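## Task

Lot numbers are printed on the shelf edge directly beneath each shelf spot, and several spots may carry the same number. Get one cardboard box from a lot 418 spot and one from a lot 414 spot onto the desk, each resting entirely on it with nothing overhanging the desk edge. Every other cardboard box must stay on the shelf it started on. If no spot has a given lot, leave that one out. Do not noticeably shift the desk. The robot must not topple or finish leaning, or the task fails.

## Robot and tools

Robot: a Hello Robot Stretch 3 with one arm. It has a two-wheel differential base (0.33 m long, 0.34 m wide, rounded back), a mast carrying a lift, and a telescoping arm that reaches out to the robot's RIGHT side. The base pivots about the point between its drive wheels, 0.05 m behind the front edge. It cannot strafe, so to shift the gripper forward or back you drive the base. With the arm pulled in and the wrist folded, a turn in place sweeps a 0.28 m radius; an unfolded level wrist reaches past that circle.

Frames: the base frame has its origin on the floor midway between the wheels, x ahead, y to the left, z up, in metres. hand_pose is reported in it, located where the closed fingertips meet; with all wrist joints at zero its x axis points up, y back along the arm toward the mast, z toward the robot's rear. The odometry frame is the base frame as it was when the scene began. base_odometry only integrates wheel rotation (slip is counted as motion); heading is in rad, left positive, wrapped to about ±3.142.

Tool move: performs one action and returns state plus any requested images. The action is either "base" and/or "joints" (optionally with "speeds", "pace", "contact_limits"), or {"servos": "reboot"} alone. A move with no action just reports state (and by default all images).
- base: one command only. {"translate_m": d} is a relative drive along the heading, metres, -3 to 3, forward positive. {"rotate_rad": d} is a relative in-place turn, radians, -6.4 to 6.4, left positive. Both count from the base position in the latest reported state (or from where it is, if a move was still running).
- joints: one object keyed by joint name, each value an absolute target. lift_m 0 to 1.1 m; arm_m 0 to 0.52 m extension; wrist_yaw_rad -1.345 to 4.42 (0 along the arm, positive swings toward the front); wrist_pitch_rad -1.57 to 0.451 (0 level, negative tips fingers down); wrist_roll_rad -2.911 to 2.918 (0 fingers side by side); gripper_m -0.089 to 0.179 (larger is wider; fingertip gap is roughly 0.007 m under the value when almost shut, 0.025 m under when fully open); head_pan_rad -3.953 to 1.73 (0 ahead, positive left, -1.57 faces along the arm); head_tilt_rad -1.53 to 0.419 (negative looks down).
- pace: "default" or "max". speeds: per-key top speed overriding pace, not above the max speed (translate 0.30 m/s, rotate 1.90 rad/s, lift 0.15 m/s, arm 0.40 m/s). The base is capped at 0.10 m/s and 0.63 rad/s unless lift_m < 0.30, arm_m < 0.03 and wrist_yaw_rad > 2.54.
- contact_limits: stops a motion when its motor_effort hits a threshold (percent, 1 to 100), given only alongside that motion's command. arm_m takes a number (negative sense when retracting). lift_m takes {"down": v, "up": v} as push force beyond free motion; below about 12 it may trip with no contact. translate_m and rotate_rad get a contact stop only if you set one; each wheel then halts separately and goes slack, which can swing the robot.
- cameras: list from head_camera, nav_camera, wrist_camera, all; [] for none. blocking: true/omitted waits until everything is still; false returns in about half a second, later moves only replace targets they name.
A joint or base not named in a later action may keep driving toward its earlier target. If a move or wait is refused or hit by an uncommanded stop, the rest of that reply's move, wait and finished_scene calls are skipped; a merely invalid call (e.g. unknown key) does not skip them.

wait(seconds 0 to 10, cameras): lets time pass, returning early once running moves settle. stop(cameras): brakes all running motions; braked ones report "stopped" and may still press on contacts. zoom_image(camera, region [x0,y0,x1,y1] pixels from top-left, max 504x504): enlarges part of that camera's newest image. finished_scene(scene): ends the current scene irrevocably; call nothing after it in that reply.

Results: base_status/joint_status show "done", "moving", "off_target" (resting short of target, possibly still pushing), "contact_stop" (joint goes slack until re-commanded), "time_out" (motion cut off after 14 s), "torque_fault" (wrist or head servo shut off; send the reboot). on_its_own lists unrequested behaviour; "held at" there is a target, not a reading. motor_effort is percent, positive toward higher values, peak in brackets; positive wheel effort pushes forward. lidar_m: 12 ranges in metres in 30° sectors, first straight ahead, counter-clockwise (4th left, 7th behind, 10th right), scanning at 0.17 m height; "-" is nothing or too close. wrist_depth_mm and head_depth_mm: 7x7 median depths in mm. turned_by_imu beats turned_by_wheels when they differ over 0.15 rad. base_tilt in degrees, forward/right positive. The "earlier move" line reports a non-blocking move.

Cameras: head_camera and nav_camera move with the head. head_camera images arrive rotated; turn them 90° clockwise to view upright. nav_camera needs 90° counterclockwise. wrist_camera rides on the gripper.

Gripper: close to a value under the object's width to hold it; open to at least 0.05 over its width to release. Nothing reports whether you are holding.

Safety: before folding the wrist over the base (yaw 3.0) or unfolding, put lift_m between 0.32 and 0.95, pitch -0.4, roll near 0; once folded lift can drop to 0.25. With yaw below -0.4 keep pitch at -0.5 or lower. Wrist and head never contact-stop. Pushing the arm into something solid with the gripper above about 0.45 m, or driving while gripping something fixed, can tip the robot; if base_tilt shows lean, reverse some of the motion before opening. Avoid drops, slams, hard pushes and letting things fall.

Each tool is called as a command line: name --argument value for each argument, lists and objects as JSON in quotes; but a table of rows of numbers goes row by row, as --pt "numbers of a row", without its own name.

## Session

move --cameras '["all"]'

move --joints '{"head_pan_rad": -1.57}' --cameras '["nav_camera"]'

move --joints '{"head_pan_rad": -3.14}' --cameras '["nav_camera"]'

move --joints '{"head_pan_rad": 1.57}' --cameras '["nav_camera"]'

Scene clock: 0.00 s.
base_odometry: x=+0.000 y=+0.000 heading=+0.000
turned_by_wheels: +0.000
turned_by_imu: +0.000
base_tilt: forward=-0.3 right=-1.3
lidar_m: 0.73 0.73 0.85 1.53 2.20 1.28 0.93 1.11 1.84 2.08 2.09 0.83
head_depth_mm: 802 792 784 776 768 761 757 / 774 765 758 751 744 737 730 / 748 740 734 728 721 715 708 / 728 719 711 705 699 694 686 / 702 695 689 684 679 672 667 / 681 673 667 664 658 652 648 / 661 655 652 644 640 634 631
base_status: not commanded
joint_positions: lift_m=+0.374 arm_m=+0.001 wrist_yaw_rad=+3.009 wrist_pitch_rad=-0.462 wrist_roll_rad=+0.000 gripper_m=+0.037 head_pan_rad=+0.000 head_tilt_rad=-0.003
joint_status: not commanded
measured_speeds: all 0
motor_effort: left_wheel=-0.4 right_wheel=+0.1 lift_m=+22.4 arm_m=-1.9 wrist_yaw_rad=-1.0 wrist_pitch_rad=+1.9 wrist_roll_rad=-0.1 gripper_m=+0.3 head_pan_rad=+1.2 head_tilt_rad=+6.7
hand_pose: x=+0.0076 y=+0.0712 z=+0.3774 quat_wxyz=(+0.207, +0.697, +0.116, +0.676) (m; base frame)
wrist_depth_mm: - 138 - - - 929 - / - 151 - - - - - / - 167 922 - - 937 - / 840 775 203 821 806 791 762 / 698 671 212 657 648 671 666 / 590 599 126 579 128 582 578 / 522 546 287 355 507 509 509
pictures: head_camera (sideways), nav_camera (sideways), wrist_camera
camera_calibration:
head_camera: T_world_to_cam=[[0.04926, -0.04629, -0.99771, 1.31416], [0.05599, 0.99748, -0.04352, 0.05601], [0.99721, -0.05372, 0.05173, -0.1179]] pos_world=[0.0497, -0.00136, 1.31969]
nav_camera: T_world_to_cam=[[-0.02335, 0.01705, 0.99958, -1.25828], [0.0097, -0.9998, 0.01728, 0.02757], [0.99968, 0.0101, 0.02318, -0.08313]] pos_world=[0.05346, 0.04985, 1.25921]
wrist_camera: T_world_to_cam=[[0.99496, -0.09652, -0.02705, 0.0162], [-0.08066, -0.61072, -0.78772, 0.37395], [0.05951, 0.78594, -0.61543, 0.34202]] pos_world=[-0.00631, -0.03886, 0.5055]

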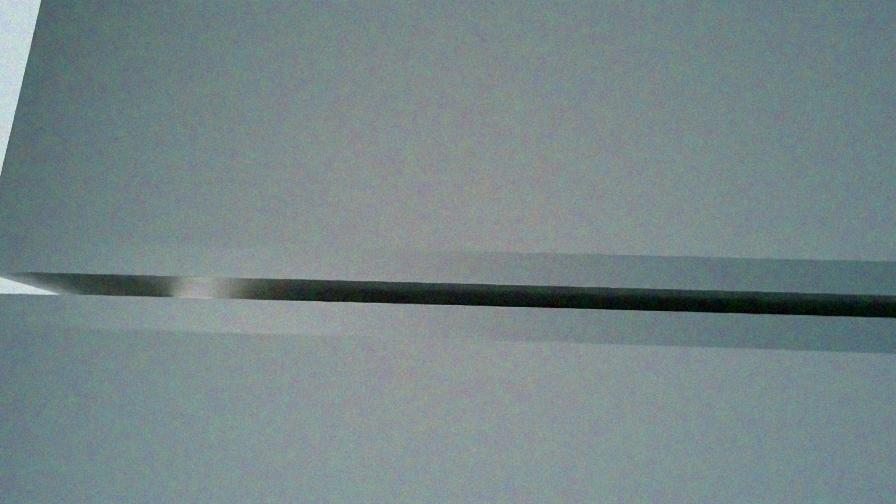

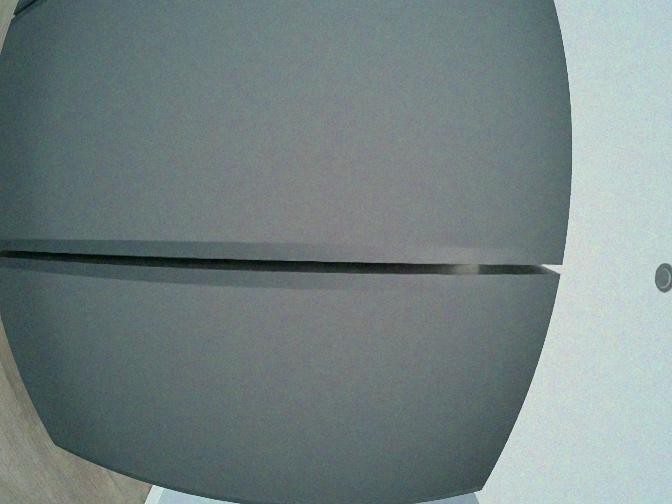

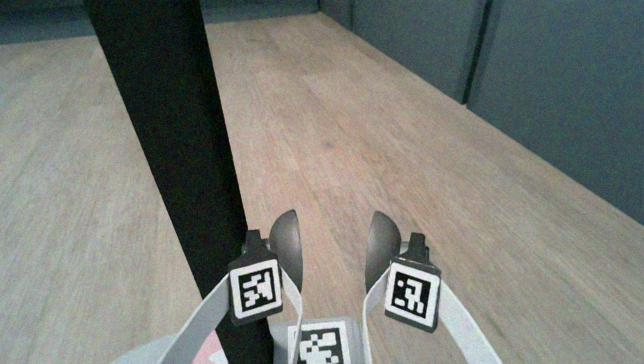

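Scene clock: 1.23 s.
move: done
base_odometry: x=+0.000 y=+0.000 heading=+0.000
turned_by_wheels: +0.000
turned_by_imu: +0.000
base_tilt: forward=-0.3 right=-1.2
lidar_m: 0.73 0.72 0.85 1.53 2.20 1.28 0.93 1.11 1.84 2.08 2.09 0.83
head_depth_mm: 1626 2327 2386 2340 2329 2307 2239 / 1628 2289 2304 2291 2262 2231 2201 / 1644 2185 2234 2207 2163 2165 2115 / 1645 2152 2145 2130 2097 2072 2068 / 1651 2084 2057 2050 2034 2009 2000 / 1659 2011 2005 1981 1952 1951 1927 / 1660 1954 1934 1921 1908 1879 1860
base_status: not commanded
joint_positions: lift_m=+0.374 arm_m=+0.001 wrist_yaw_rad=+3.009 wrist_pitch_rad=-0.462 wrist_roll_rad=+0.000 gripper_m=+0.037 head_pan_rad=-1.607 head_tilt_rad=+0.000
joint_status: all done
measured_speeds: all 0
motor_effort: left_wheel=-0.6(0.7) right_wheel=+0.3(1.1) lift_m=+23.5(23.8) arm_m=-3.6(3.8) wrist_yaw_rad=-1.0(1.1) wrist_pitch_rad=+1.9(2.1) wrist_roll_rad=-0.2(0.3) gripper_m=+0.0(0.8) head_pan_rad=+3.0(5.2) head_tilt_rad=+6.4(7.8)
hand_pose: x=+0.0076 y=+0.0712 z=+0.3774 quat_wxyz=(+0.207, +0.697, +0.116, +0.676)
wrist_depth_mm: - 138 - - - 924 - / - 151 - - - - - / - 167 925 - - 947 - / 832 769 203 807 804 800 762 / 698 675 211 656 652 661 661 / 600 601 126 573 129 577 580 / 523 544 289 354 502 513 511
pictures: nav_camera (sideways)
nav_camera: T_world_to_cam=[[0.01798, 0.02532, 0.99952, -1.25845], [-0.9995, 0.02647, 0.01731, 0.03371], [-0.02602, -0.99933, 0.02578, -0.0802]] pos_world=[0.05424, -0.04918, 1.25933]

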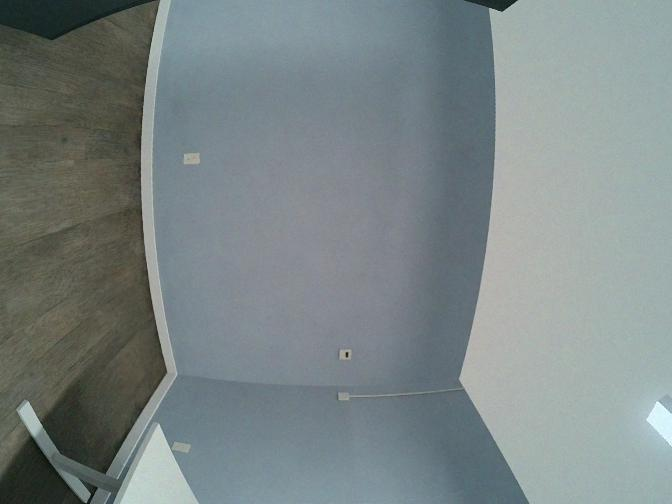

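Scene clock: 3.53 s.
move: done
base_odometry: x=+0.000 y=+0.000 heading=+0.000
turned_by_wheels: +0.000
turned_by_imu: +0.000
base_tilt: forward=-0.3 right=-1.2
lidar_m: 0.72 0.73 0.85 1.53 2.20 1.28 0.93 1.11 1.83 2.08 2.08 0.83
head_depth_mm: 1629 1784 1739 1714 1705 1690 1086 / 1619 1703 1700 1690 1663 1652 1075 / 1641 1660 1639 1635 1618 1585 1069 / 1599 1613 1600 1573 1555 1540 1062 / 1566 1559 1548 1527 1517 1500 1062 / 1524 1512 1490 1489 1479 1461 1059 / 1479 1465 1443 1433 1424 1418 1056
base_status: not commanded
joint_positions: lift_m=+0.374 arm_m=+0.001 wrist_yaw_rad=+3.009 wrist_pitch_rad=-0.462 wrist_roll_rad=+0.000 gripper_m=+0.037 head_pan_rad=-3.148 head_tilt_rad=+0.000
joint_status: all done
measured_speeds: translate_m=+0.000 rotate_rad=+0.000 lift_m=+0.000 arm_m=+0.000 wrist_yaw_rad=+0.000 wrist_pitch_rad=+0.000 wrist_roll_rad=+0.000 head_pan_rad=+0.024 head_tilt_rad=+0.000
motor_effort: left_wheel=-0.5(1.0) right_wheel=+0.3(1.2) lift_m=+22.9(24.0) arm_m=-6.4(6.4) wrist_yaw_rad=+0.5(2.1) wrist_pitch_rad=+1.8(2.0) wrist_roll_rad=-0.1(0.3) gripper_m=+0.9(0.9) head_pan_rad=+3.9(5.2) head_tilt_rad=+6.6(7.8)
hand_pose: x=+0.0076 y=+0.0712 z=+0.3774 quat_wxyz=(+0.207, +0.697, +0.116, +0.676)
wrist_depth_mm: - 138 - - - 946 - / - 150 - - - - - / - 167 925 - - 923 - / 843 756 203 831 797 800 768 / 705 673 212 665 654 668 661 / 602 593 126 572 128 582 581 / 526 534 286 355 505 514 512
pictures: nav_camera (sideways)
nav_camera: T_world_to_cam=[[0.02644, -0.01723, 0.9995, -1.25846], [-0.00314, 0.99984, 0.01732, 0.02766], [-0.99965, -0.0036, 0.02638, -0.07503]] pos_world=[-0.04165, -0.04962, 1.25933]

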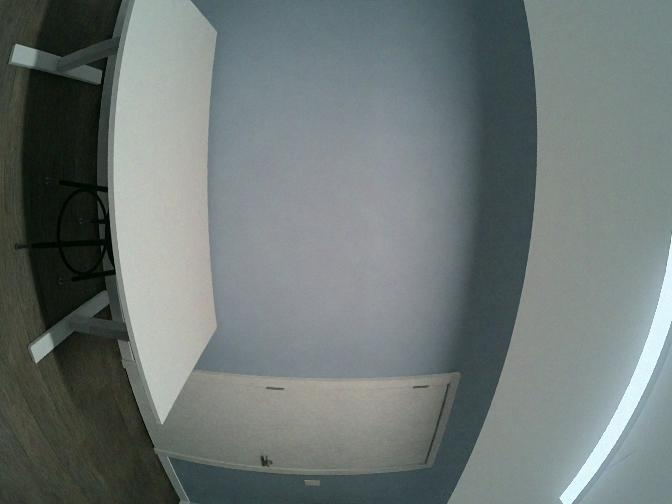

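Scene clock: 7.03 s.
move: done
base_odometry: x=+0.000 y=+0.000 heading=+0.000
turned_by_wheels: +0.000
turned_by_imu: +0.000
base_tilt: forward=-0.3 right=-1.3
lidar_m: 0.73 0.73 0.85 1.52 2.20 1.28 0.93 1.11 1.84 2.08 2.09 0.83
head_depth_mm: - 1956 1223 1212 1186 1184 1163 / - - 1515 1484 1469 1446 1421 / - - 1973 1951 1904 1864 1842 / - - 2612 2525 2463 2354 2185 / - - 2581 2595 2545 2535 2169 / - - 2516 2517 2459 2451 2167 / - - 2129 2087 2250 2125 2053
base_status: not commanded
joint_positions: lift_m=+0.374 arm_m=+0.001 wrist_yaw_rad=+3.009 wrist_pitch_rad=-0.462 wrist_roll_rad=+0.000 gripper_m=+0.037 head_pan_rad=+1.578 head_tilt_rad=+0.000
joint_status: all done
measured_speeds: translate_m=+0.000 rotate_rad=+0.000 lift_m=+0.000 arm_m=+0.000 wrist_yaw_rad=+0.000 wrist_pitch_rad=+0.000 wrist_roll_rad=+0.000 head_pan_rad=-0.024 head_tilt_rad=+0.000
motor_effort: left_wheel=-0.2(0.8) right_wheel=-0.1(1.1) lift_m=+23.2(24.1) arm_m=-9.6(10.2) wrist_yaw_rad=+0.2(1.6) wrist_pitch_rad=+1.9(2.1) wrist_roll_rad=+0.0(0.3) gripper_m=+0.1(1.1) head_pan_rad=-3.3(7.3) head_tilt_rad=+6.5(7.4)
hand_pose: x=+0.0076 y=+0.0712 z=+0.3774 quat_wxyz=(+0.207, +0.697, +0.116, +0.676)
wrist_depth_mm: - 138 - - - 915 - / - 150 - - - - - / - 167 935 - - 952 - / 837 762 203 817 815 791 768 / 688 669 211 660 661 667 665 / 596 599 126 570 129 581 573 / 528 534 288 354 505 513 506
pictures: nav_camera (sideways)
nav_camera: T_world_to_cam=[[-0.01686, -0.02668, 0.9995, -1.25819], [0.9997, 0.01724, 0.01732, 0.02156], [-0.0177, 0.9995, 0.02638, -0.08106]] pos_world=[-0.0442, 0.04708, 1.25933]

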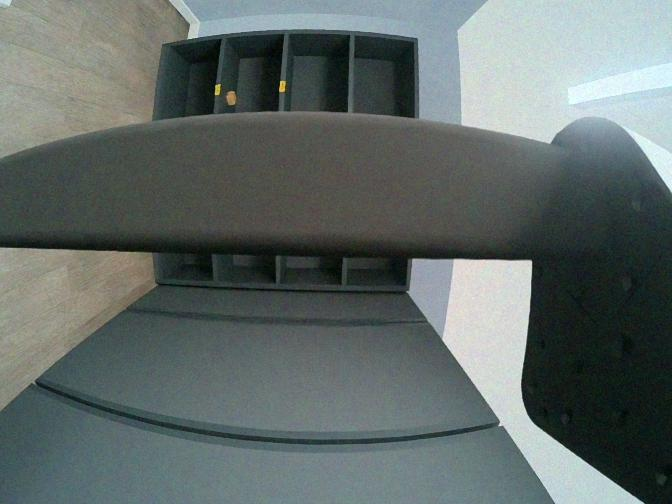

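move --base '{"rotate_rad": 1.57}' --joints '{"head_pan_rad": 0.2, "head_tilt_rad": -0.3}' --pace "max" --cameras '["head_camera","nav_camera"]'

zoom_image --camera "nav_camera" --region '[150, 0, 430, 320]'

Scene clock: 25.87 s.
move: done
base_odometry: x=+0.000 y=+0.000 heading=+1.570
turned_by_wheels: +1.570
turned_by_imu: +1.545
base_tilt: forward=-0.3 right=-1.2
lidar_m: 1.49 2.19 1.79 0.92 1.25 1.27 2.09 2.09 0.84 0.73 0.73 0.85
head_depth_mm: 2344 1738 1730 1700 1693 1677 1512 / 2307 2170 2194 2175 2296 2007 1549 / 2318 2389 2494 2616 2668 2010 1545 / 2280 2388 2513 2587 2722 2000 1528 / 2259 2360 2439 2576 2539 1984 1530 / 2240 2306 2468 2562 2521 1972 1523 / 2213 2353 2432 2556 2646 1976 1512
base_status: done
joint_positions: lift_m=+0.374 arm_m=+0.001 wrist_yaw_rad=+3.009 wrist_pitch_rad=-0.462 wrist_roll_rad=+0.000 gripper_m=+0.037 head_pan_rad=+0.199 head_tilt_rad=-0.301
joint_status: all done
measured_speeds: all 0
motor_effort: left_wheel=-8.4(13.0) right_wheel=+8.7(13.7) lift_m=+23.5(24.4) arm_m=-12.7(13.7) wrist_yaw_rad=+0.5(1.6) wrist_pitch_rad=+2.0(2.0) wrist_roll_rad=-0.2(0.4) gripper_m=-0.1(1.0) head_pan_rad=+3.1(4.8) head_tilt_rad=-1.5(5.5)
hand_pose: x=+0.0076 y=+0.0712 z=+0.3774 quat_wxyz=(+0.207, +0.697, +0.116, +0.676)
wrist_depth_mm: - 139 - - - - - / - 150 - - - - - / - 167 924 - - 994 951 / 833 762 203 805 811 790 799 / 693 671 211 655 655 665 669 / 601 601 126 575 128 576 580 / 528 533 287 355 504 508 505
pictures: head_camera (sideways), nav_camera (sideways)
head_camera: T_world_to_cam=[[-0.23159, -0.09392, -0.96827, 1.27717], [-0.15725, 0.98585, -0.05801, 0.07615], [0.96002, 0.13883, -0.24308, 0.2661]] pos_world=[0.05229, 0.00793, 1.30574]
nav_camera: T_world_to_cam=[[0.26225, 0.07032, 0.96244, -1.21121], [0.21182, -0.97721, 0.01368, 0.03103], [0.94146, 0.20028, -0.27117, 0.30041]] pos_world=[0.02824, 0.05533, 1.24674]

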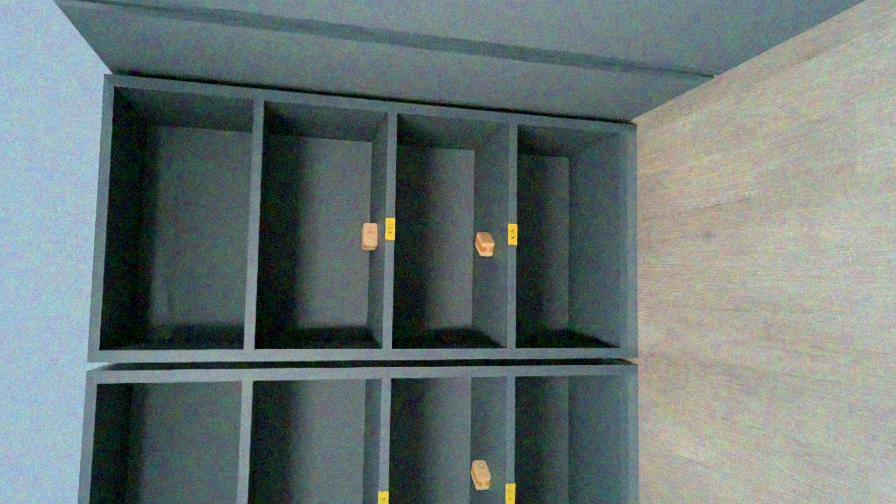

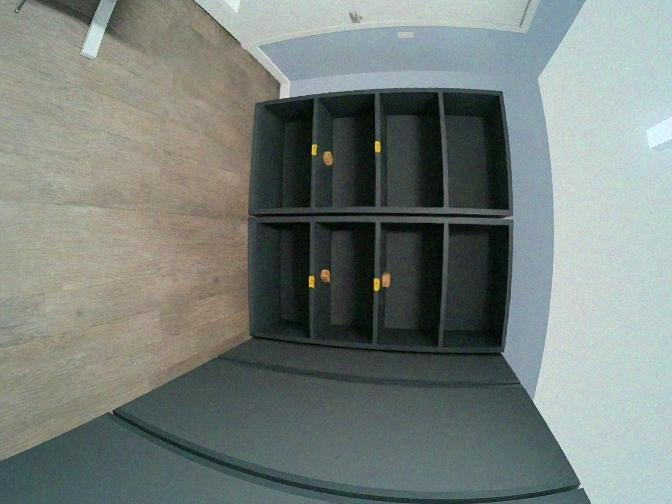

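Scaled by 1.575 from the camera's image (finer frame: 792x594).

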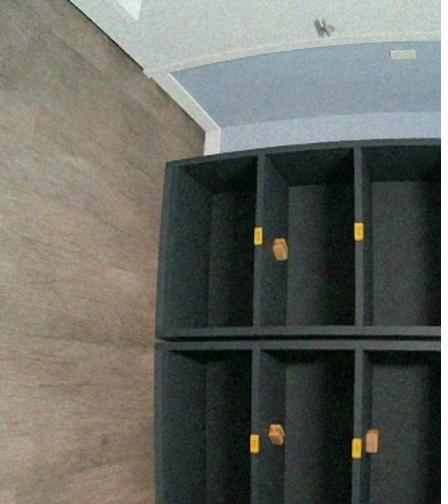

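zoom_image --camera "head_camera" --region '[340, 200, 540, 280]'

zoom_image --camera "head_camera" --region '[340, 440, 540, 504]'

move --joints '{"head_pan_rad": -0.25}' --cameras '["head_camera"]'

move --joints '{"head_pan_rad": 0.55}' --cameras '["head_camera"]'

Scaled by 2.520 from the camera's image (finer frame: 1280x720).

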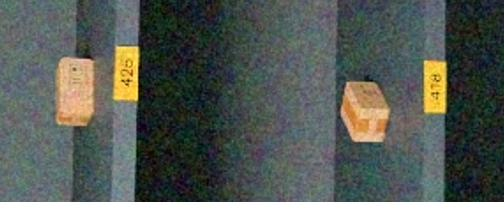

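Scaled by 2.520 from the camera's image (finer frame: 1280x720).

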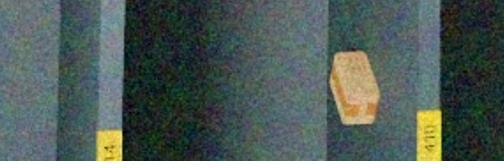

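Scene clock: 34.20 s.
move: done
base_odometry: x=+0.000 y=+0.000 heading=+1.570
turned_by_wheels: +0.000
turned_by_imu: +0.000
base_tilt: forward=-0.2 right=-1.2
lidar_m: 1.49 2.19 1.79 0.92 1.25 1.27 2.09 2.09 0.84 0.73 0.73 0.85
head_depth_mm: 828 844 862 880 907 928 952 / 938 962 984 1025 1044 1071 1106 / 1081 1108 1145 1176 1217 1266 1310 / 1272 1318 1368 1426 1479 1544 1486 / 1636 1634 1701 1778 1872 1850 1527 / 2327 2038 2112 2254 2365 1964 1513 / 2194 2313 2395 2499 2605 1955 1512
base_status: not commanded
joint_positions: lift_m=+0.374 arm_m=+0.001 wrist_yaw_rad=+3.009 wrist_pitch_rad=-0.462 wrist_roll_rad=+0.000 gripper_m=+0.037 head_pan_rad=-0.257 head_tilt_rad=-0.301
joint_status: all done
measured_speeds: all 0
motor_effort: left_wheel=-8.3(8.9) right_wheel=+8.3(9.1) lift_m=+24.4(24.6) arm_m=-10.9(11.8) wrist_yaw_rad=-0.1(1.3) wrist_pitch_rad=+1.9(2.0) wrist_roll_rad=-0.2(0.3) gripper_m=+0.2(0.9) head_pan_rad=-2.3(3.9) head_tilt_rad=+0.9(1.6)
hand_pose: x=+0.0076 y=+0.0712 z=+0.3774 quat_wxyz=(+0.207, +0.697, +0.116, +0.676)
wrist_depth_mm: - 138 - - - - - / - 150 - - - - - / - 167 935 - - 978 958 / 839 767 203 815 800 795 786 / 691 667 211 667 658 668 663 / 609 600 126 572 129 584 576 / 524 533 286 353 503 513 508
pictures: head_camera (sideways)
head_camera: T_world_to_cam=[[-0.24927, 0.01771, -0.96827, 1.27728], [0.29301, 0.95435, -0.05797, 0.07332], [0.92305, -0.29816, -0.24308, 0.26633]] pos_world=[0.05106, -0.01319, 1.30574]

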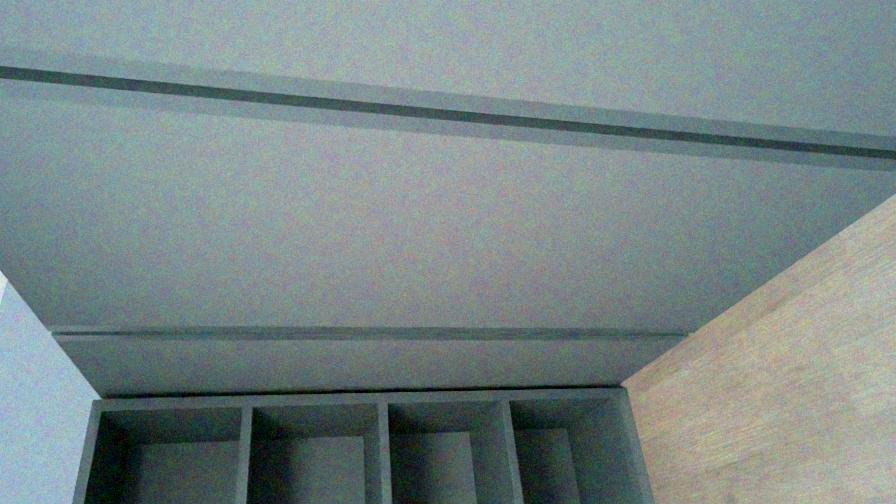

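Scene clock: 35.20 s.
move: done
base_odometry: x=+0.000 y=+0.000 heading=+1.570
turned_by_wheels: +0.000
turned_by_imu: +0.000
base_tilt: forward=-0.2 right=-1.1
lidar_m: 1.48 2.20 1.79 0.93 1.25 1.26 2.08 2.08 0.84 0.73 0.73 0.85
head_depth_mm: 2183 2281 2386 2462 2555 2029 1559 / 2262 2120 2164 2373 2471 2020 1546 / 2304 2412 2509 2606 2558 2000 1534 / 2388 2510 2585 2682 2719 1997 1543 / 2486 2473 2590 2731 2596 1983 1519 / 2535 2655 2770 2904 2660 1950 1520 / 2268 2345 2402 2495 2491 1957 1516
base_status: not commanded
joint_positions: lift_m=+0.374 arm_m=+0.001 wrist_yaw_rad=+3.009 wrist_pitch_rad=-0.462 wrist_roll_rad=+0.000 gripper_m=+0.037 head_pan_rad=+0.566 head_tilt_rad=-0.301
joint_status: all done
measured_speeds: all 0
motor_effort: left_wheel=-8.4(8.7) right_wheel=+8.6(9.4) lift_m=+24.0(24.8) arm_m=-11.1(11.2) wrist_yaw_rad=-0.1(1.5) wrist_pitch_rad=+1.9(2.0) wrist_roll_rad=+0.0(0.3) gripper_m=+0.7(0.9) head_pan_rad=+0.9(5.1) head_tilt_rad=+1.5(2.0)
hand_pose: x=+0.0076 y=+0.0712 z=+0.3774 quat_wxyz=(+0.207, +0.697, +0.116, +0.676)
wrist_depth_mm: - 138 - - - - - / - 151 - - - - - / - 166 921 - - 984 965 / 824 765 203 793 807 791 787 / 696 676 211 658 659 667 657 / 599 592 126 574 129 576 575 / 525 540 288 353 502 513 513
pictures: head_camera (sideways)
head_camera: T_world_to_cam=[[-0.18247, -0.17073, -0.96827, 1.27688], [-0.50052, 0.86378, -0.05799, 0.07815], [0.84628, 0.47406, -0.24307, 0.26675]] pos_world=[0.04637, 0.02405, 1.30574]

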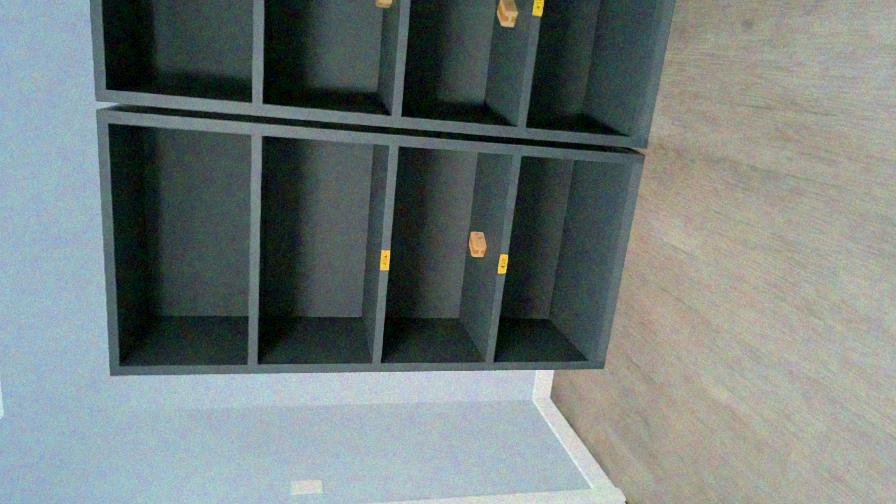

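zoom_image --camera "head_camera" --region '[360, 220, 540, 290]'

move --joints '{"head_pan_rad": 0.2}' --cameras '["head_camera"]'

zoom_image --camera "head_camera" --region '[460, 210, 530, 270]'

Scaled by 2.800 from the camera's image (finer frame: 1280x720).

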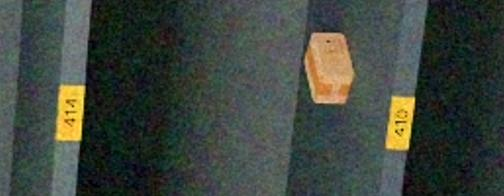

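Scene clock: 41.77 s.
move: done
base_odometry: x=+0.000 y=+0.000 heading=+1.570
turned_by_wheels: +0.000
turned_by_imu: +0.000
base_tilt: forward=-0.2 right=-1.2
lidar_m: 1.49 2.20 1.80 0.93 1.25 1.27 2.08 2.09 0.84 0.72 0.73 0.85
head_depth_mm: 2326 1684 1691 1654 1641 1641 1512 / 2310 2091 2139 2212 2241 1953 1556 / 2272 2405 2528 2608 2600 2018 1546 / 2282 2406 2511 2618 2716 1992 1534 / 2254 2345 2471 2551 2508 1977 1535 / 2236 2329 2411 2414 2448 1983 1524 / 2217 2319 2420 2543 2644 1973 1518
base_status: not commanded
joint_positions: lift_m=+0.374 arm_m=+0.001 wrist_yaw_rad=+3.009 wrist_pitch_rad=-0.462 wrist_roll_rad=+0.000 gripper_m=+0.037 head_pan_rad=+0.189 head_tilt_rad=-0.301
joint_status: all done
measured_speeds: all 0
motor_effort: left_wheel=-8.8(8.8) right_wheel=+8.7(9.4) lift_m=+24.1(24.9) arm_m=-8.5(9.7) wrist_yaw_rad=-0.5(1.4) wrist_pitch_rad=+1.8(2.0) wrist_roll_rad=+0.1(0.3) gripper_m=+0.5(1.0) head_pan_rad=-1.0(4.8) head_tilt_rad=+4.3(4.4)
hand_pose: x=+0.0076 y=+0.0712 z=+0.3774 quat_wxyz=(+0.207, +0.697, +0.116, +0.676)
wrist_depth_mm: - 139 - - - - - / - 151 - - - - - / - 167 904 - - 971 971 / 837 776 204 802 802 799 782 / 701 673 211 663 662 667 669 / 600 598 126 575 128 580 580 / 524 539 290 353 501 511 507
pictures: head_camera (sideways)
head_camera: T_world_to_cam=[[-0.23255, -0.0915, -0.96827, 1.27718], [-0.14701, 0.98743, -0.058, 0.07602], [0.96141, 0.12886, -0.24308, 0.26606]] pos_world=[0.0524, 0.00751, 1.30574]

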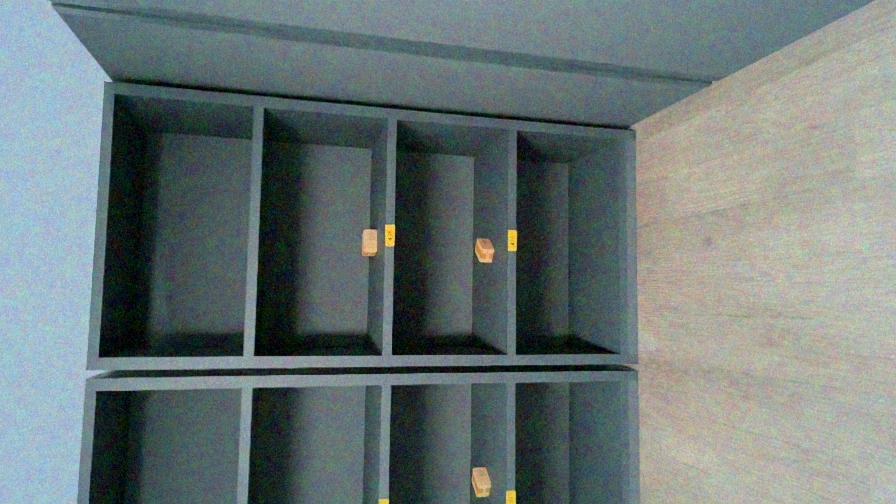

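Scaled by 7.200 from the camera's image (finer frame: 1280x720).

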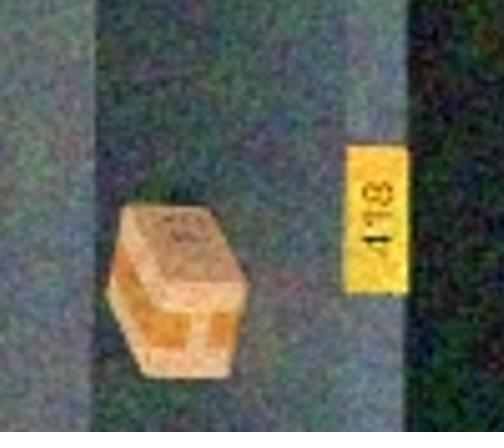

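move --base '{"rotate_rad": 0.24}' --joints '{"head_pan_rad": 0.0, "head_tilt_rad": -0.3}' --cameras '["head_camera"]'

Scene clock: 99.30 s.
move: done
base_odometry: x=+0.000 y=+0.000 heading=+1.809
turned_by_wheels: +0.240
turned_by_imu: +0.235
base_tilt: forward=-0.3 right=-1.3
lidar_m: 2.20 2.22 1.19 0.92 1.61 2.17 2.08 1.04 0.76 0.73 0.75 1.02
head_depth_mm: 2300 1939 1906 1867 1846 1814 1563 / 2294 2381 2426 2333 2387 2012 1550 / 2274 2415 2488 2596 2749 2015 1535 / 2257 2407 2477 2616 2713 2019 1534 / 2277 2063 2166 2328 2402 1987 1525 / 2284 2331 2503 2569 2657 1967 1526 / 2253 2354 2451 2555 2631 1962 1518
base_status: done
joint_positions: lift_m=+0.374 arm_m=+0.001 wrist_yaw_rad=+3.009 wrist_pitch_rad=-0.462 wrist_roll_rad=+0.000 gripper_m=+0.037 head_pan_rad=+0.000 head_tilt_rad=-0.300
joint_status: all done
measured_speeds: all 0
motor_effort: left_wheel=-8.2(12.4) right_wheel=+9.3(12.3) lift_m=+23.9(24.9) arm_m=-6.9(7.5) wrist_yaw_rad=+0.0(1.4) wrist_pitch_rad=+1.9(2.1) wrist_roll_rad=+0.1(0.3) gripper_m=+0.7(0.9) head_pan_rad=-2.9(4.3) head_tilt_rad=+4.7(8.6)
hand_pose: x=+0.0076 y=+0.0712 z=+0.3774 quat_wxyz=(+0.207, +0.697, +0.116, +0.676)
wrist_depth_mm: - 139 - - - - - / - 150 - - - - - / - 167 923 - - 981 982 / 855 758 204 815 801 793 794 / 693 677 211 658 651 678 666 / 602 601 126 572 129 581 579 / 529 533 287 351 504 506 503
pictures: head_camera (sideways)
head_camera: T_world_to_cam=[[-0.24466, -0.04637, -0.9685, 1.2775], [0.04041, 0.9975, -0.05797, 0.07481], [0.96877, -0.05332, -0.24217, 0.26488]] pos_world=[0.05292, -0.00126, 1.30574]

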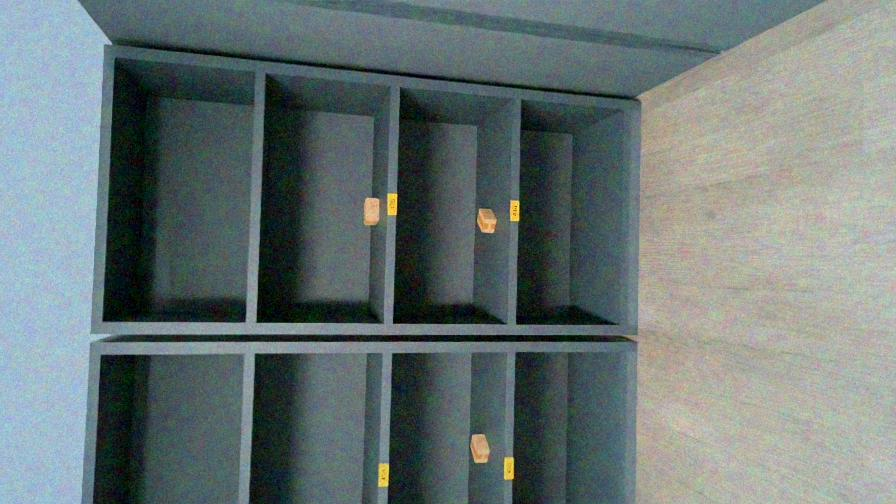

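move --base '{"translate_m": 1.4}' --pace "max"

move --base '{"rotate_rad": 1.571}' --joints '{"head_pan_rad": -1.57, "head_tilt_rad": -0.6, "lift_m": 0.65}' --pace "max"

move --base '{"translate_m": -0.24}' --joints '{"wrist_yaw_rad": 0.0, "gripper_m": 0.16}' --cameras '["all"]'

Scene clock: 135.67 s.
move: time_out
base_odometry: x=-0.331 y=+1.362 heading=+1.809
turned_by_wheels: -0.001
turned_by_imu: +0.002
base_tilt: forward=-0.4 right=-1.1
lidar_m: 0.82 0.83 1.38 1.55 1.54 1.53 3.45 1.02 0.74 0.71 0.74 1.00
head_depth_mm: 1079 1101 1187 1228 1318 1219 994 / 1080 985 1181 1215 1320 1208 991 / 1072 1020 1179 1216 1312 1154 1024 / 1070 1063 1174 1215 1305 1191 1016 / 1063 1096 1170 1211 1302 1182 1014 / 894 830 941 959 865 1033 950 / 676 700 739 772 815 867 922
base_status: translate_m time_out (by the wheels' count: +1.4016 of +1.4000)
joint_positions: lift_m=+0.374 arm_m=+0.001 wrist_yaw_rad=+3.009 wrist_pitch_rad=-0.462 wrist_roll_rad=+0.000 gripper_m=+0.037 head_pan_rad=+0.000 head_tilt_rad=-0.300
joint_status: not commanded
measured_speeds: all 0
motor_effort: left_wheel=-0.1(8.9) right_wheel=+1.6(14.5) lift_m=+25.6(25.9) arm_m=-4.5(6.8) wrist_yaw_rad=+0.6(2.1) wrist_pitch_rad=+1.9(2.1) wrist_roll_rad=-0.1(0.3) gripper_m=+0.2(1.1) head_pan_rad=-2.9(3.7) head_tilt_rad=+2.7(5.3)
hand_pose: x=+0.0076 y=+0.0712 z=+0.3774 quat_wxyz=(+0.207, +0.697, +0.116, +0.676)
wrist_depth_mm: - 138 - - - - - / - 151 - - - - - / - 167 917 - - 975 931 / 838 770 204 818 813 791 781 / 696 680 212 663 658 673 662 / 604 594 126 569 128 581 576 / 530 535 287 354 498 511 507
pictures: none

not run: a stop that you did not command came earlier in this reply.

not run: a stop that you did not command came earlier in this reply.

move --base '{"rotate_rad": 1.571}' --joints '{"head_pan_rad": -1.57, "head_tilt_rad": -0.6, "lift_m": 0.65, "wrist_pitch_rad": -0.4}'

move --base '{"translate_m": -0.24}' --joints '{"wrist_yaw_rad": 0.0, "gripper_m": 0.16}' --cameras '["all"]'

Scene clock: 145.10 s.
move: done
base_odometry: x=-0.331 y=+1.362 heading=-2.904
turned_by_wheels: +1.571
turned_by_imu: +1.544
base_tilt: forward=-0.4 right=-1.2
lidar_m: 1.55 1.37 1.53 3.43 1.04 0.74 0.71 0.73 0.99 0.82 0.83 1.38
head_depth_mm: 1038 1143 997 1384 1194 1411 1247 / 1033 1140 977 1377 1174 1405 1241 / 1032 1134 963 1362 1174 1383 1236 / 1029 1128 949 1370 1161 1385 1231 / 1024 1127 932 1358 1159 1385 1219 / 949 966 855 1007 1070 1229 1215 / 656 713 792 899 1057 1329 1204
base_status: done
joint_positions: lift_m=+0.650 arm_m=+0.001 wrist_yaw_rad=+3.009 wrist_pitch_rad=-0.419 wrist_roll_rad=+0.000 gripper_m=+0.037 head_pan_rad=-1.571 head_tilt_rad=-0.603
joint_status: all done
measured_speeds: all 0
motor_effort: left_wheel=-9.0(12.3) right_wheel=+9.1(12.3) lift_m=+30.2(33.7) arm_m=-12.3(12.3) wrist_yaw_rad=-0.1(1.8) wrist_pitch_rad=+3.1(5.6) wrist_roll_rad=+0.1(0.4) gripper_m=+0.6(1.0) head_pan_rad=+3.4(6.9) head_tilt_rad=+1.7(8.6)
hand_pose: x=+0.0083 y=+0.0767 z=+0.6624 quat_wxyz=(+0.193, +0.699, +0.101, +0.681)
wrist_depth_mm: - 137 - - - - - / - 148 - - - - - / - 163 - - - - - / - 188 207 - - - - / - - 204 - - - - / 924 958 128 935 129 925 925 / 840 819 268 821 795 822 807
pictures: none

Scene clock: 148.63 s.
move: done
base_odometry: x=-0.097 y=+1.418 heading=-2.904
turned_by_wheels: +0.000
turned_by_imu: +0.000
base_tilt: forward=-0.3 right=-1.3
lidar_m: 1.79 1.57 2.41 2.04 0.69 0.49 0.47 0.49 0.66 1.26 0.92 1.59
head_depth_mm: 1018 1060 938 1033 1071 1152 1172 / 1039 1145 987 1349 1193 1322 1242 / 1034 1137 970 1378 1186 1390 1238 / 1032 1135 956 1371 1172 1385 1226 / 1031 1132 942 1374 1160 1385 1218 / 1028 1126 927 1356 1154 1375 1220 / 1024 1125 911 1295 1146 1325 1212
base_status: done
joint_positions: lift_m=+0.650 arm_m=+0.001 wrist_yaw_rad=+0.003 wrist_pitch_rad=-0.419 wrist_roll_rad=+0.000 gripper_m=+0.160 head_pan_rad=-1.570 head_tilt_rad=-0.600
joint_status: all done
measured_speeds: all 0
motor_effort: left_wheel=-7.9(12.5) right_wheel=-3.1(9.2) lift_m=+27.6(30.7) arm_m=-12.1(13.4) wrist_yaw_rad=-3.7(6.7) wrist_pitch_rad=+3.2(3.3) wrist_roll_rad=+0.0(0.3) gripper_m=+0.6(81.8) head_pan_rad=+3.2(4.3) head_tilt_rad=+4.3(4.4)
hand_pose: x=-0.0209 y=-0.3698 z=+0.6624 quat_wxyz=(+0.692, +0.148, -0.691, -0.146)
wrist_depth_mm: - - - - - 877 - / - - - 724 - 731 - / 656 - - - - - 613 / - - - - - - - / - 146 - - - 147 - / - 125 - - - 135 - / 116 822 831 819 812 799 110
pictures: head_camera (sideways), nav_camera (sideways), wrist_camera
head_camera: T_world_to_cam=[[-0.04675, 0.52004, -0.85286, 1.12538], [0.9975, -0.02101, -0.06748, 0.08135], [-0.05301, -0.85388, -0.51776, 0.62969]] pos_world=[0.00484, -0.04585, 1.29131]
nav_camera: T_world_to_cam=[[0.01752, -0.54258, 0.83982, -1.04979], [-0.99979, -0.01857, 0.00885, 0.0448], [0.01079, -0.8398, -0.54279, 0.65958]] pos_world=[0.05606, -0.01485, 1.23925]
wrist_camera: T_world_to_cam=[[-0.99889, -0.03969, -0.02546, -0.01202], [-0.0024, 0.5821, -0.81311, 0.78636], [0.04709, -0.81215, -0.58155, 0.25204]] pos_world=[-0.02199, -0.25352, 0.78567]

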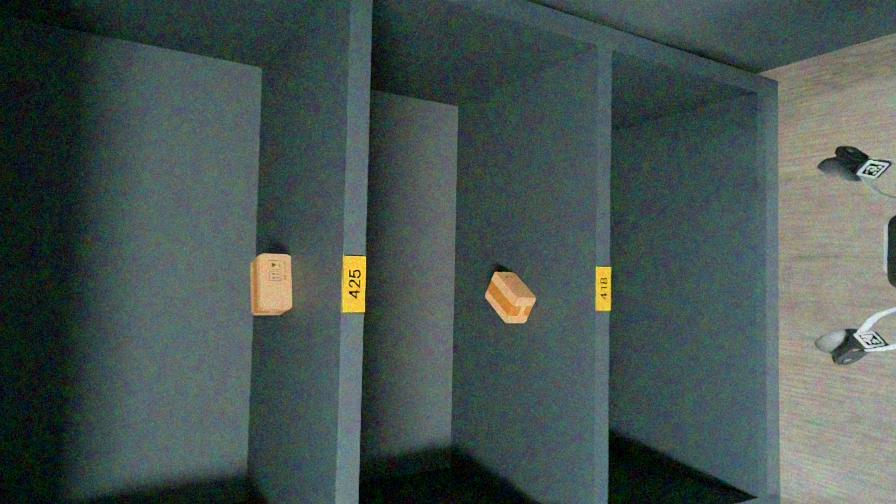

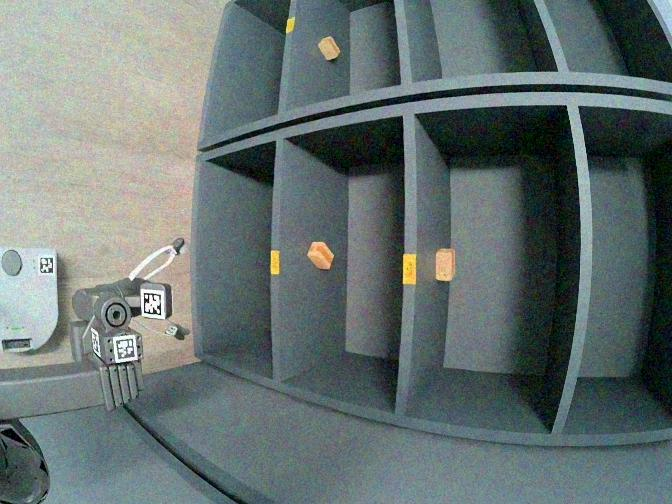

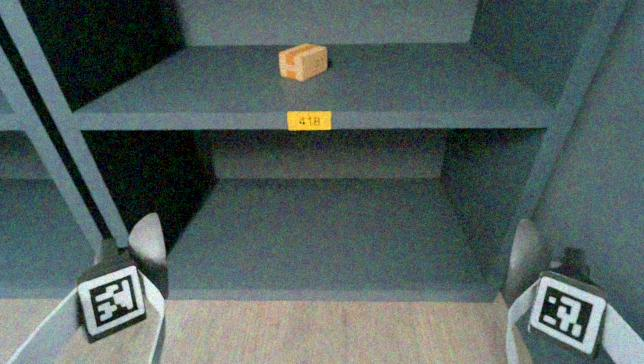

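move --base '{"rotate_rad": -0.4}'

move --base '{"translate_m": 0.36}'

move --base '{"rotate_rad": 0.4}'

move --base '{"translate_m": -0.29}' --joints '{"lift_m": 0.75, "wrist_pitch_rad": -0.5, "arm_m": 0.2}' --cameras '["head_camera", "wrist_camera"]'

zoom_image --camera "wrist_camera" --region '[220, 0, 420, 150]'

Scene clock: 174.80 s.
move: done
base_odometry: x=-0.097 y=+1.418 heading=+2.979
turned_by_wheels: -0.400
turned_by_imu: -0.394
base_tilt: forward=-0.3 right=-1.3
lidar_m: 1.59 1.79 1.57 2.40 1.34 0.61 0.48 0.47 0.51 0.75 1.21 0.91
head_depth_mm: 576 604 633 668 705 755 796 / 661 700 740 789 838 901 984 / 747 813 880 965 1037 1136 1157 / 809 877 928 1065 1182 1362 1228 / 1032 1132 1023 1337 1208 1377 1222 / 1042 1141 931 1356 1119 1379 1218 / 1000 1097 915 1296 1068 1358 1189
base_status: done
joint_positions: lift_m=+0.650 arm_m=+0.001 wrist_yaw_rad=+0.003 wrist_pitch_rad=-0.419 wrist_roll_rad=+0.000 gripper_m=+0.160 head_pan_rad=-1.570 head_tilt_rad=-0.600
joint_status: not commanded
measured_speeds: all 0
motor_effort: left_wheel=+8.0(11.3) right_wheel=-10.6(13.6) lift_m=+24.3(26.2) arm_m=-11.5(12.1) wrist_yaw_rad=-2.6(4.6) wrist_pitch_rad=+3.1(3.2) wrist_roll_rad=+0.1(0.3) gripper_m=+0.7(0.9) head_pan_rad=+3.2(3.9) head_tilt_rad=+3.1(4.4)
hand_pose: x=-0.0209 y=-0.3698 z=+0.6624 quat_wxyz=(+0.692, +0.148, -0.691, -0.147)
wrist_depth_mm: - - - 916 - 399 311 / - 671 - 690 - 409 322 / - - - - - 421 332 / - - - - - 430 342 / - - - - - 148 367 / - 125 - 887 - 135 124 / 115 790 836 819 814 - 110
pictures: none

Scene clock: 179.53 s.
move: done
base_odometry: x=-0.453 y=+1.477 heading=+2.979
turned_by_wheels: +0.000
turned_by_imu: +0.000
base_tilt: forward=-0.4 right=-1.2
lidar_m: 1.23 1.47 1.39 1.89 2.26 1.03 0.81 0.80 0.86 1.13 0.67 1.19
head_depth_mm: 896 943 947 1052 1152 1261 1245 / 1034 1090 991 1227 1193 1375 1240 / 1050 1159 902 1385 1136 1403 1235 / 1002 1104 888 1336 1092 1386 1231 / 958 1051 873 1285 1082 1338 1181 / 919 999 864 1244 1069 1266 1164 / 882 960 848 1173 1063 932 1134
base_status: done
joint_positions: lift_m=+0.650 arm_m=+0.001 wrist_yaw_rad=+0.003 wrist_pitch_rad=-0.419 wrist_roll_rad=+0.000 gripper_m=+0.160 head_pan_rad=-1.570 head_tilt_rad=-0.600
joint_status: not commanded
measured_speeds: all 0
motor_effort: left_wheel=+2.7(11.7) right_wheel=+7.0(11.4) lift_m=+23.4(25.0) arm_m=-12.4(13.8) wrist_yaw_rad=-2.6(4.8) wrist_pitch_rad=+3.1(3.2) wrist_roll_rad=+0.1(0.4) gripper_m=+0.5(1.2) head_pan_rad=+3.9(4.0) head_tilt_rad=+2.1(4.2)
hand_pose: x=-0.0209 y=-0.3698 z=+0.6624 quat_wxyz=(+0.692, +0.148, -0.691, -0.147)
wrist_depth_mm: - - - - 944 - - / - - - - - 667 - / - - - - - 720 - / - - - - - 787 - / - 148 - - - 141 - / - 125 - - 886 135 - / 112 - - 804 817 796 109
pictures: none

Scene clock: 181.27 s.
move: done
base_odometry: x=-0.453 y=+1.477 heading=-2.904
turned_by_wheels: +0.400
turned_by_imu: +0.393
base_tilt: forward=-0.2 right=-1.2
lidar_m: 1.47 1.38 1.58 3.58 1.17 0.84 0.80 0.83 1.02 0.67 0.68 1.23
head_depth_mm: 918 1006 869 1259 1113 1336 1203 / 915 1004 897 1256 1068 1331 1205 / 914 1004 897 1252 1100 1313 1186 / 911 998 888 1250 1090 1313 1182 / 895 970 817 1059 1044 1186 1154 / 538 591 672 731 835 1002 1161 / 536 591 667 1212 1061 1291 1164
base_status: done
joint_positions: lift_m=+0.650 arm_m=+0.001 wrist_yaw_rad=+0.003 wrist_pitch_rad=-0.419 wrist_roll_rad=+0.000 gripper_m=+0.160 head_pan_rad=-1.570 head_tilt_rad=-0.600
joint_status: not commanded
measured_speeds: all 0
motor_effort: left_wheel=-8.9(12.4) right_wheel=+9.0(13.4) lift_m=+23.6(24.5) arm_m=-12.7(13.6) wrist_yaw_rad=-2.5(4.3) wrist_pitch_rad=+3.1(3.2) wrist_roll_rad=-0.1(0.3) gripper_m=+0.6(1.0) head_pan_rad=+3.0(3.9) head_tilt_rad=+2.0(3.1)
hand_pose: x=-0.0209 y=-0.3698 z=+0.6624 quat_wxyz=(+0.692, +0.148, -0.691, -0.147)
wrist_depth_mm: - - - - - - - / - - - - - 606 - / - - - - - - - / - - - - - - - / - - - - - - 955 / - 125 - - - 135 832 / 115 124 785 - - - 110
pictures: none

Scene clock: 185.30 s.
move: done
base_odometry: x=-0.171 y=+1.545 heading=-2.905
turned_by_wheels: +0.000
turned_by_imu: +0.000
base_tilt: forward=-0.3 right=-1.3
lidar_m: 1.75 1.61 2.46 2.20 0.75 0.53 0.51 0.53 0.71 1.12 0.77 1.49
head_depth_mm: 926 1015 927 1067 1058 1044 325 / 919 1013 911 1265 1104 384 326 / 918 1011 897 1262 1094 421 1182 / 913 1005 863 1255 1054 444 1183 / 912 1001 874 1247 1074 1304 1177 / 909 1001 860 1249 1075 1291 1173 / 908 998 848 1197 1063 1224 1161
base_status: done
joint_positions: lift_m=+0.750 arm_m=+0.200 wrist_yaw_rad=+0.003 wrist_pitch_rad=-0.512 wrist_roll_rad=+0.000 gripper_m=+0.160 head_pan_rad=-1.570 head_tilt_rad=-0.600
joint_status: all done
measured_speeds: all 0
motor_effort: left_wheel=-8.6(12.6) right_wheel=-2.2(11.0) lift_m=+24.7(33.4) arm_m=+10.9(15.5) wrist_yaw_rad=-2.4(4.7) wrist_pitch_rad=+1.8(4.5) wrist_roll_rad=-0.1(0.6) gripper_m=+0.6(1.1) head_pan_rad=+2.6(3.7) head_tilt_rad=+2.1(2.7)
hand_pose: x=-0.0210 y=-0.5566 z=+0.7422 quat_wxyz=(+0.685, +0.180, -0.683, -0.178)
wrist_depth_mm: - 636 - - - - - / - - - - - 667 - / - - - 515 - - - / - - - 508 - - 502 / - 143 - - - - - / - 125 - - - 135 - / 112 - - - - - 109
pictures: head_camera (sideways), wrist_camera
head_camera: T_world_to_cam=[[-0.04676, 0.51985, -0.85298, 1.12552], [0.9975, -0.02102, -0.06749, 0.08136], [-0.05301, -0.854, -0.51757, 0.62944]] pos_world=[0.00484, -0.04585, 1.29131]
wrist_camera: T_world_to_cam=[[-0.99891, -0.0368, -0.02883, -0.01336], [-0.0023, 0.65462, -0.75595, 0.95787], [0.04669, -0.75506, -0.65399, 0.23229]] pos_world=[-0.02199, -0.45214, 0.87563]

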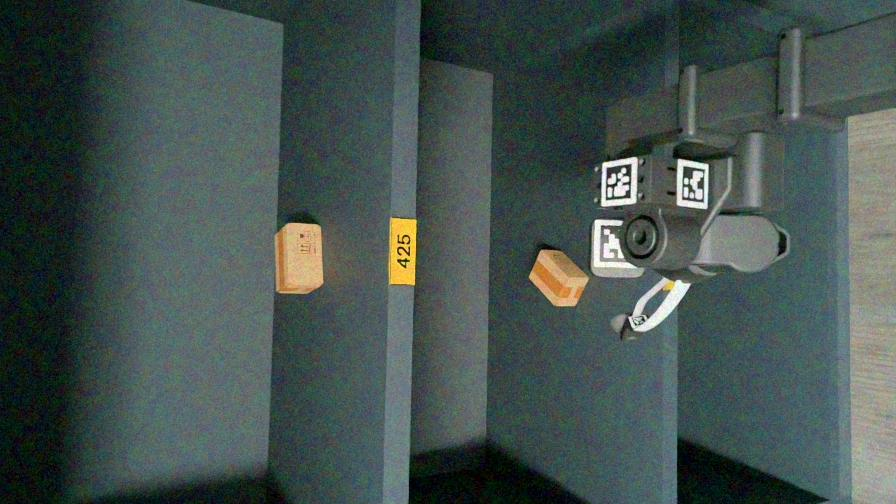

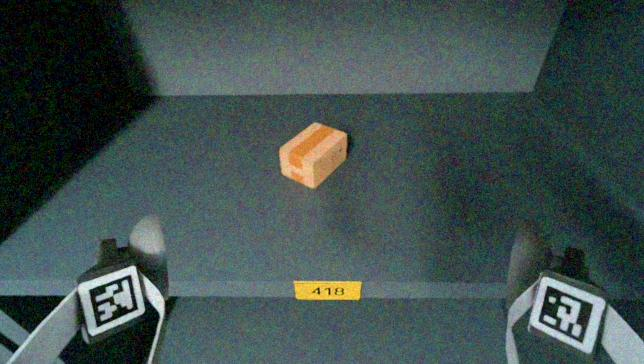

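Scaled by 2.520.

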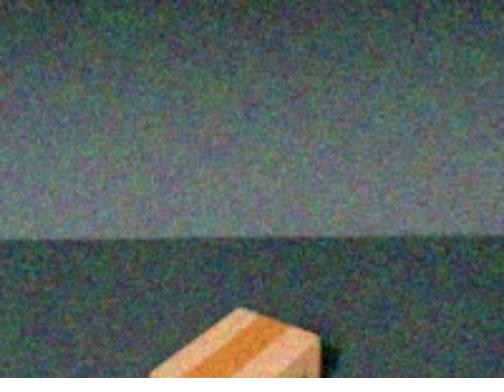

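move --base '{"translate_m": 0.138}' --joints '{"wrist_yaw_rad": -0.5, "arm_m": 0.5, "wrist_pitch_rad": -0.52}' --cameras '["wrist_camera", "head_camera"]'

Scene clock: 216.10 s.
move: done
base_odometry: x=-0.305 y=+1.512 heading=-2.904
turned_by_wheels: +0.000
turned_by_imu: -0.001
base_tilt: forward=-0.4 right=-1.3
lidar_m: 1.62 1.50 1.68 3.57 0.94 0.67 0.65 0.67 0.88 1.08 0.71 1.36
head_depth_mm: 922 1011 926 1267 1110 1294 322 / 916 1011 909 1259 515 389 326 / 915 1001 862 676 1021 1319 1193 / 911 997 884 693 1052 1313 1181 / 911 998 873 1242 1075 1302 1182 / 904 996 858 1197 1073 1254 1164 / 797 808 757 774 873 979 1141
base_status: done
joint_positions: lift_m=+0.750 arm_m=+0.500 wrist_yaw_rad=-0.497 wrist_pitch_rad=-0.531 wrist_roll_rad=+0.000 gripper_m=+0.160 head_pan_rad=-1.570 head_tilt_rad=-0.600
joint_status: all done
measured_speeds: all 0
motor_effort: left_wheel=+6.2(9.1) right_wheel=+5.1(11.6) lift_m=+30.1(30.1) arm_m=+13.5(14.9) wrist_yaw_rad=-3.9(6.7) wrist_pitch_rad=+1.5(3.8) wrist_roll_rad=-0.1(0.3) gripper_m=+0.7(1.2) head_pan_rad=+2.4(3.4) head_tilt_rad=+1.0(1.8)
hand_pose: x=-0.1211 y=-0.8284 z=+0.7381 quat_wxyz=(+0.616, +0.012, -0.707, -0.348)
wrist_depth_mm: 303 331 - - - 536 - / 321 - - - - 597 - / 334 - - - - 577 - / - - - - - - 488 / - 145 - - - - - / - 125 - 321 - 135 - / 115 324 324 286 325 320 109
pictures: head_camera (sideways), wrist_camera
head_camera: T_world_to_cam=[[-0.04676, 0.51985, -0.85298, 1.12552], [0.9975, -0.02102, -0.06749, 0.08136], [-0.05301, -0.854, -0.51757, 0.62944]] pos_world=[0.00484, -0.04585, 1.29131]
wrist_camera: T_world_to_cam=[[-0.89416, 0.44679, -0.02948, 0.29033], [0.31853, 0.58845, -0.74314, 1.10714], [-0.31468, -0.67387, -0.66848, 0.06332]] pos_world=[-0.07313, -0.73854, 0.87365]

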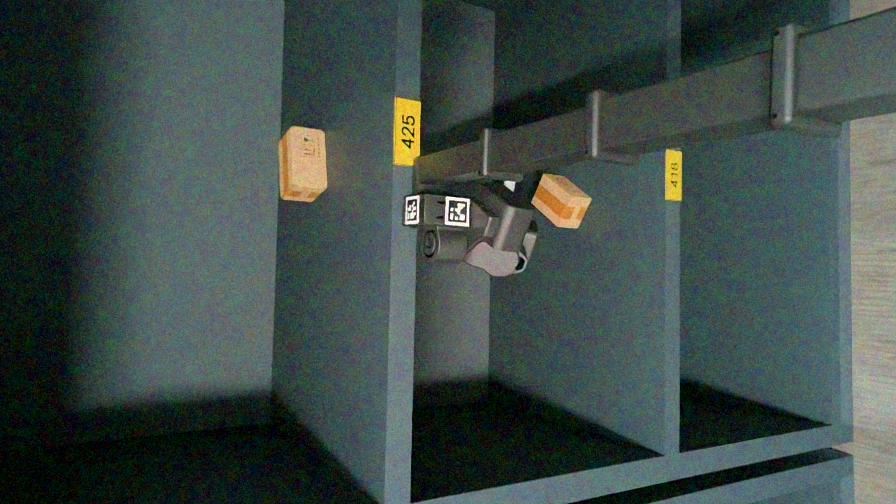

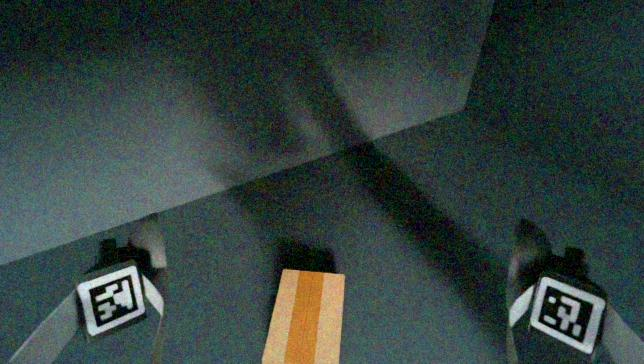

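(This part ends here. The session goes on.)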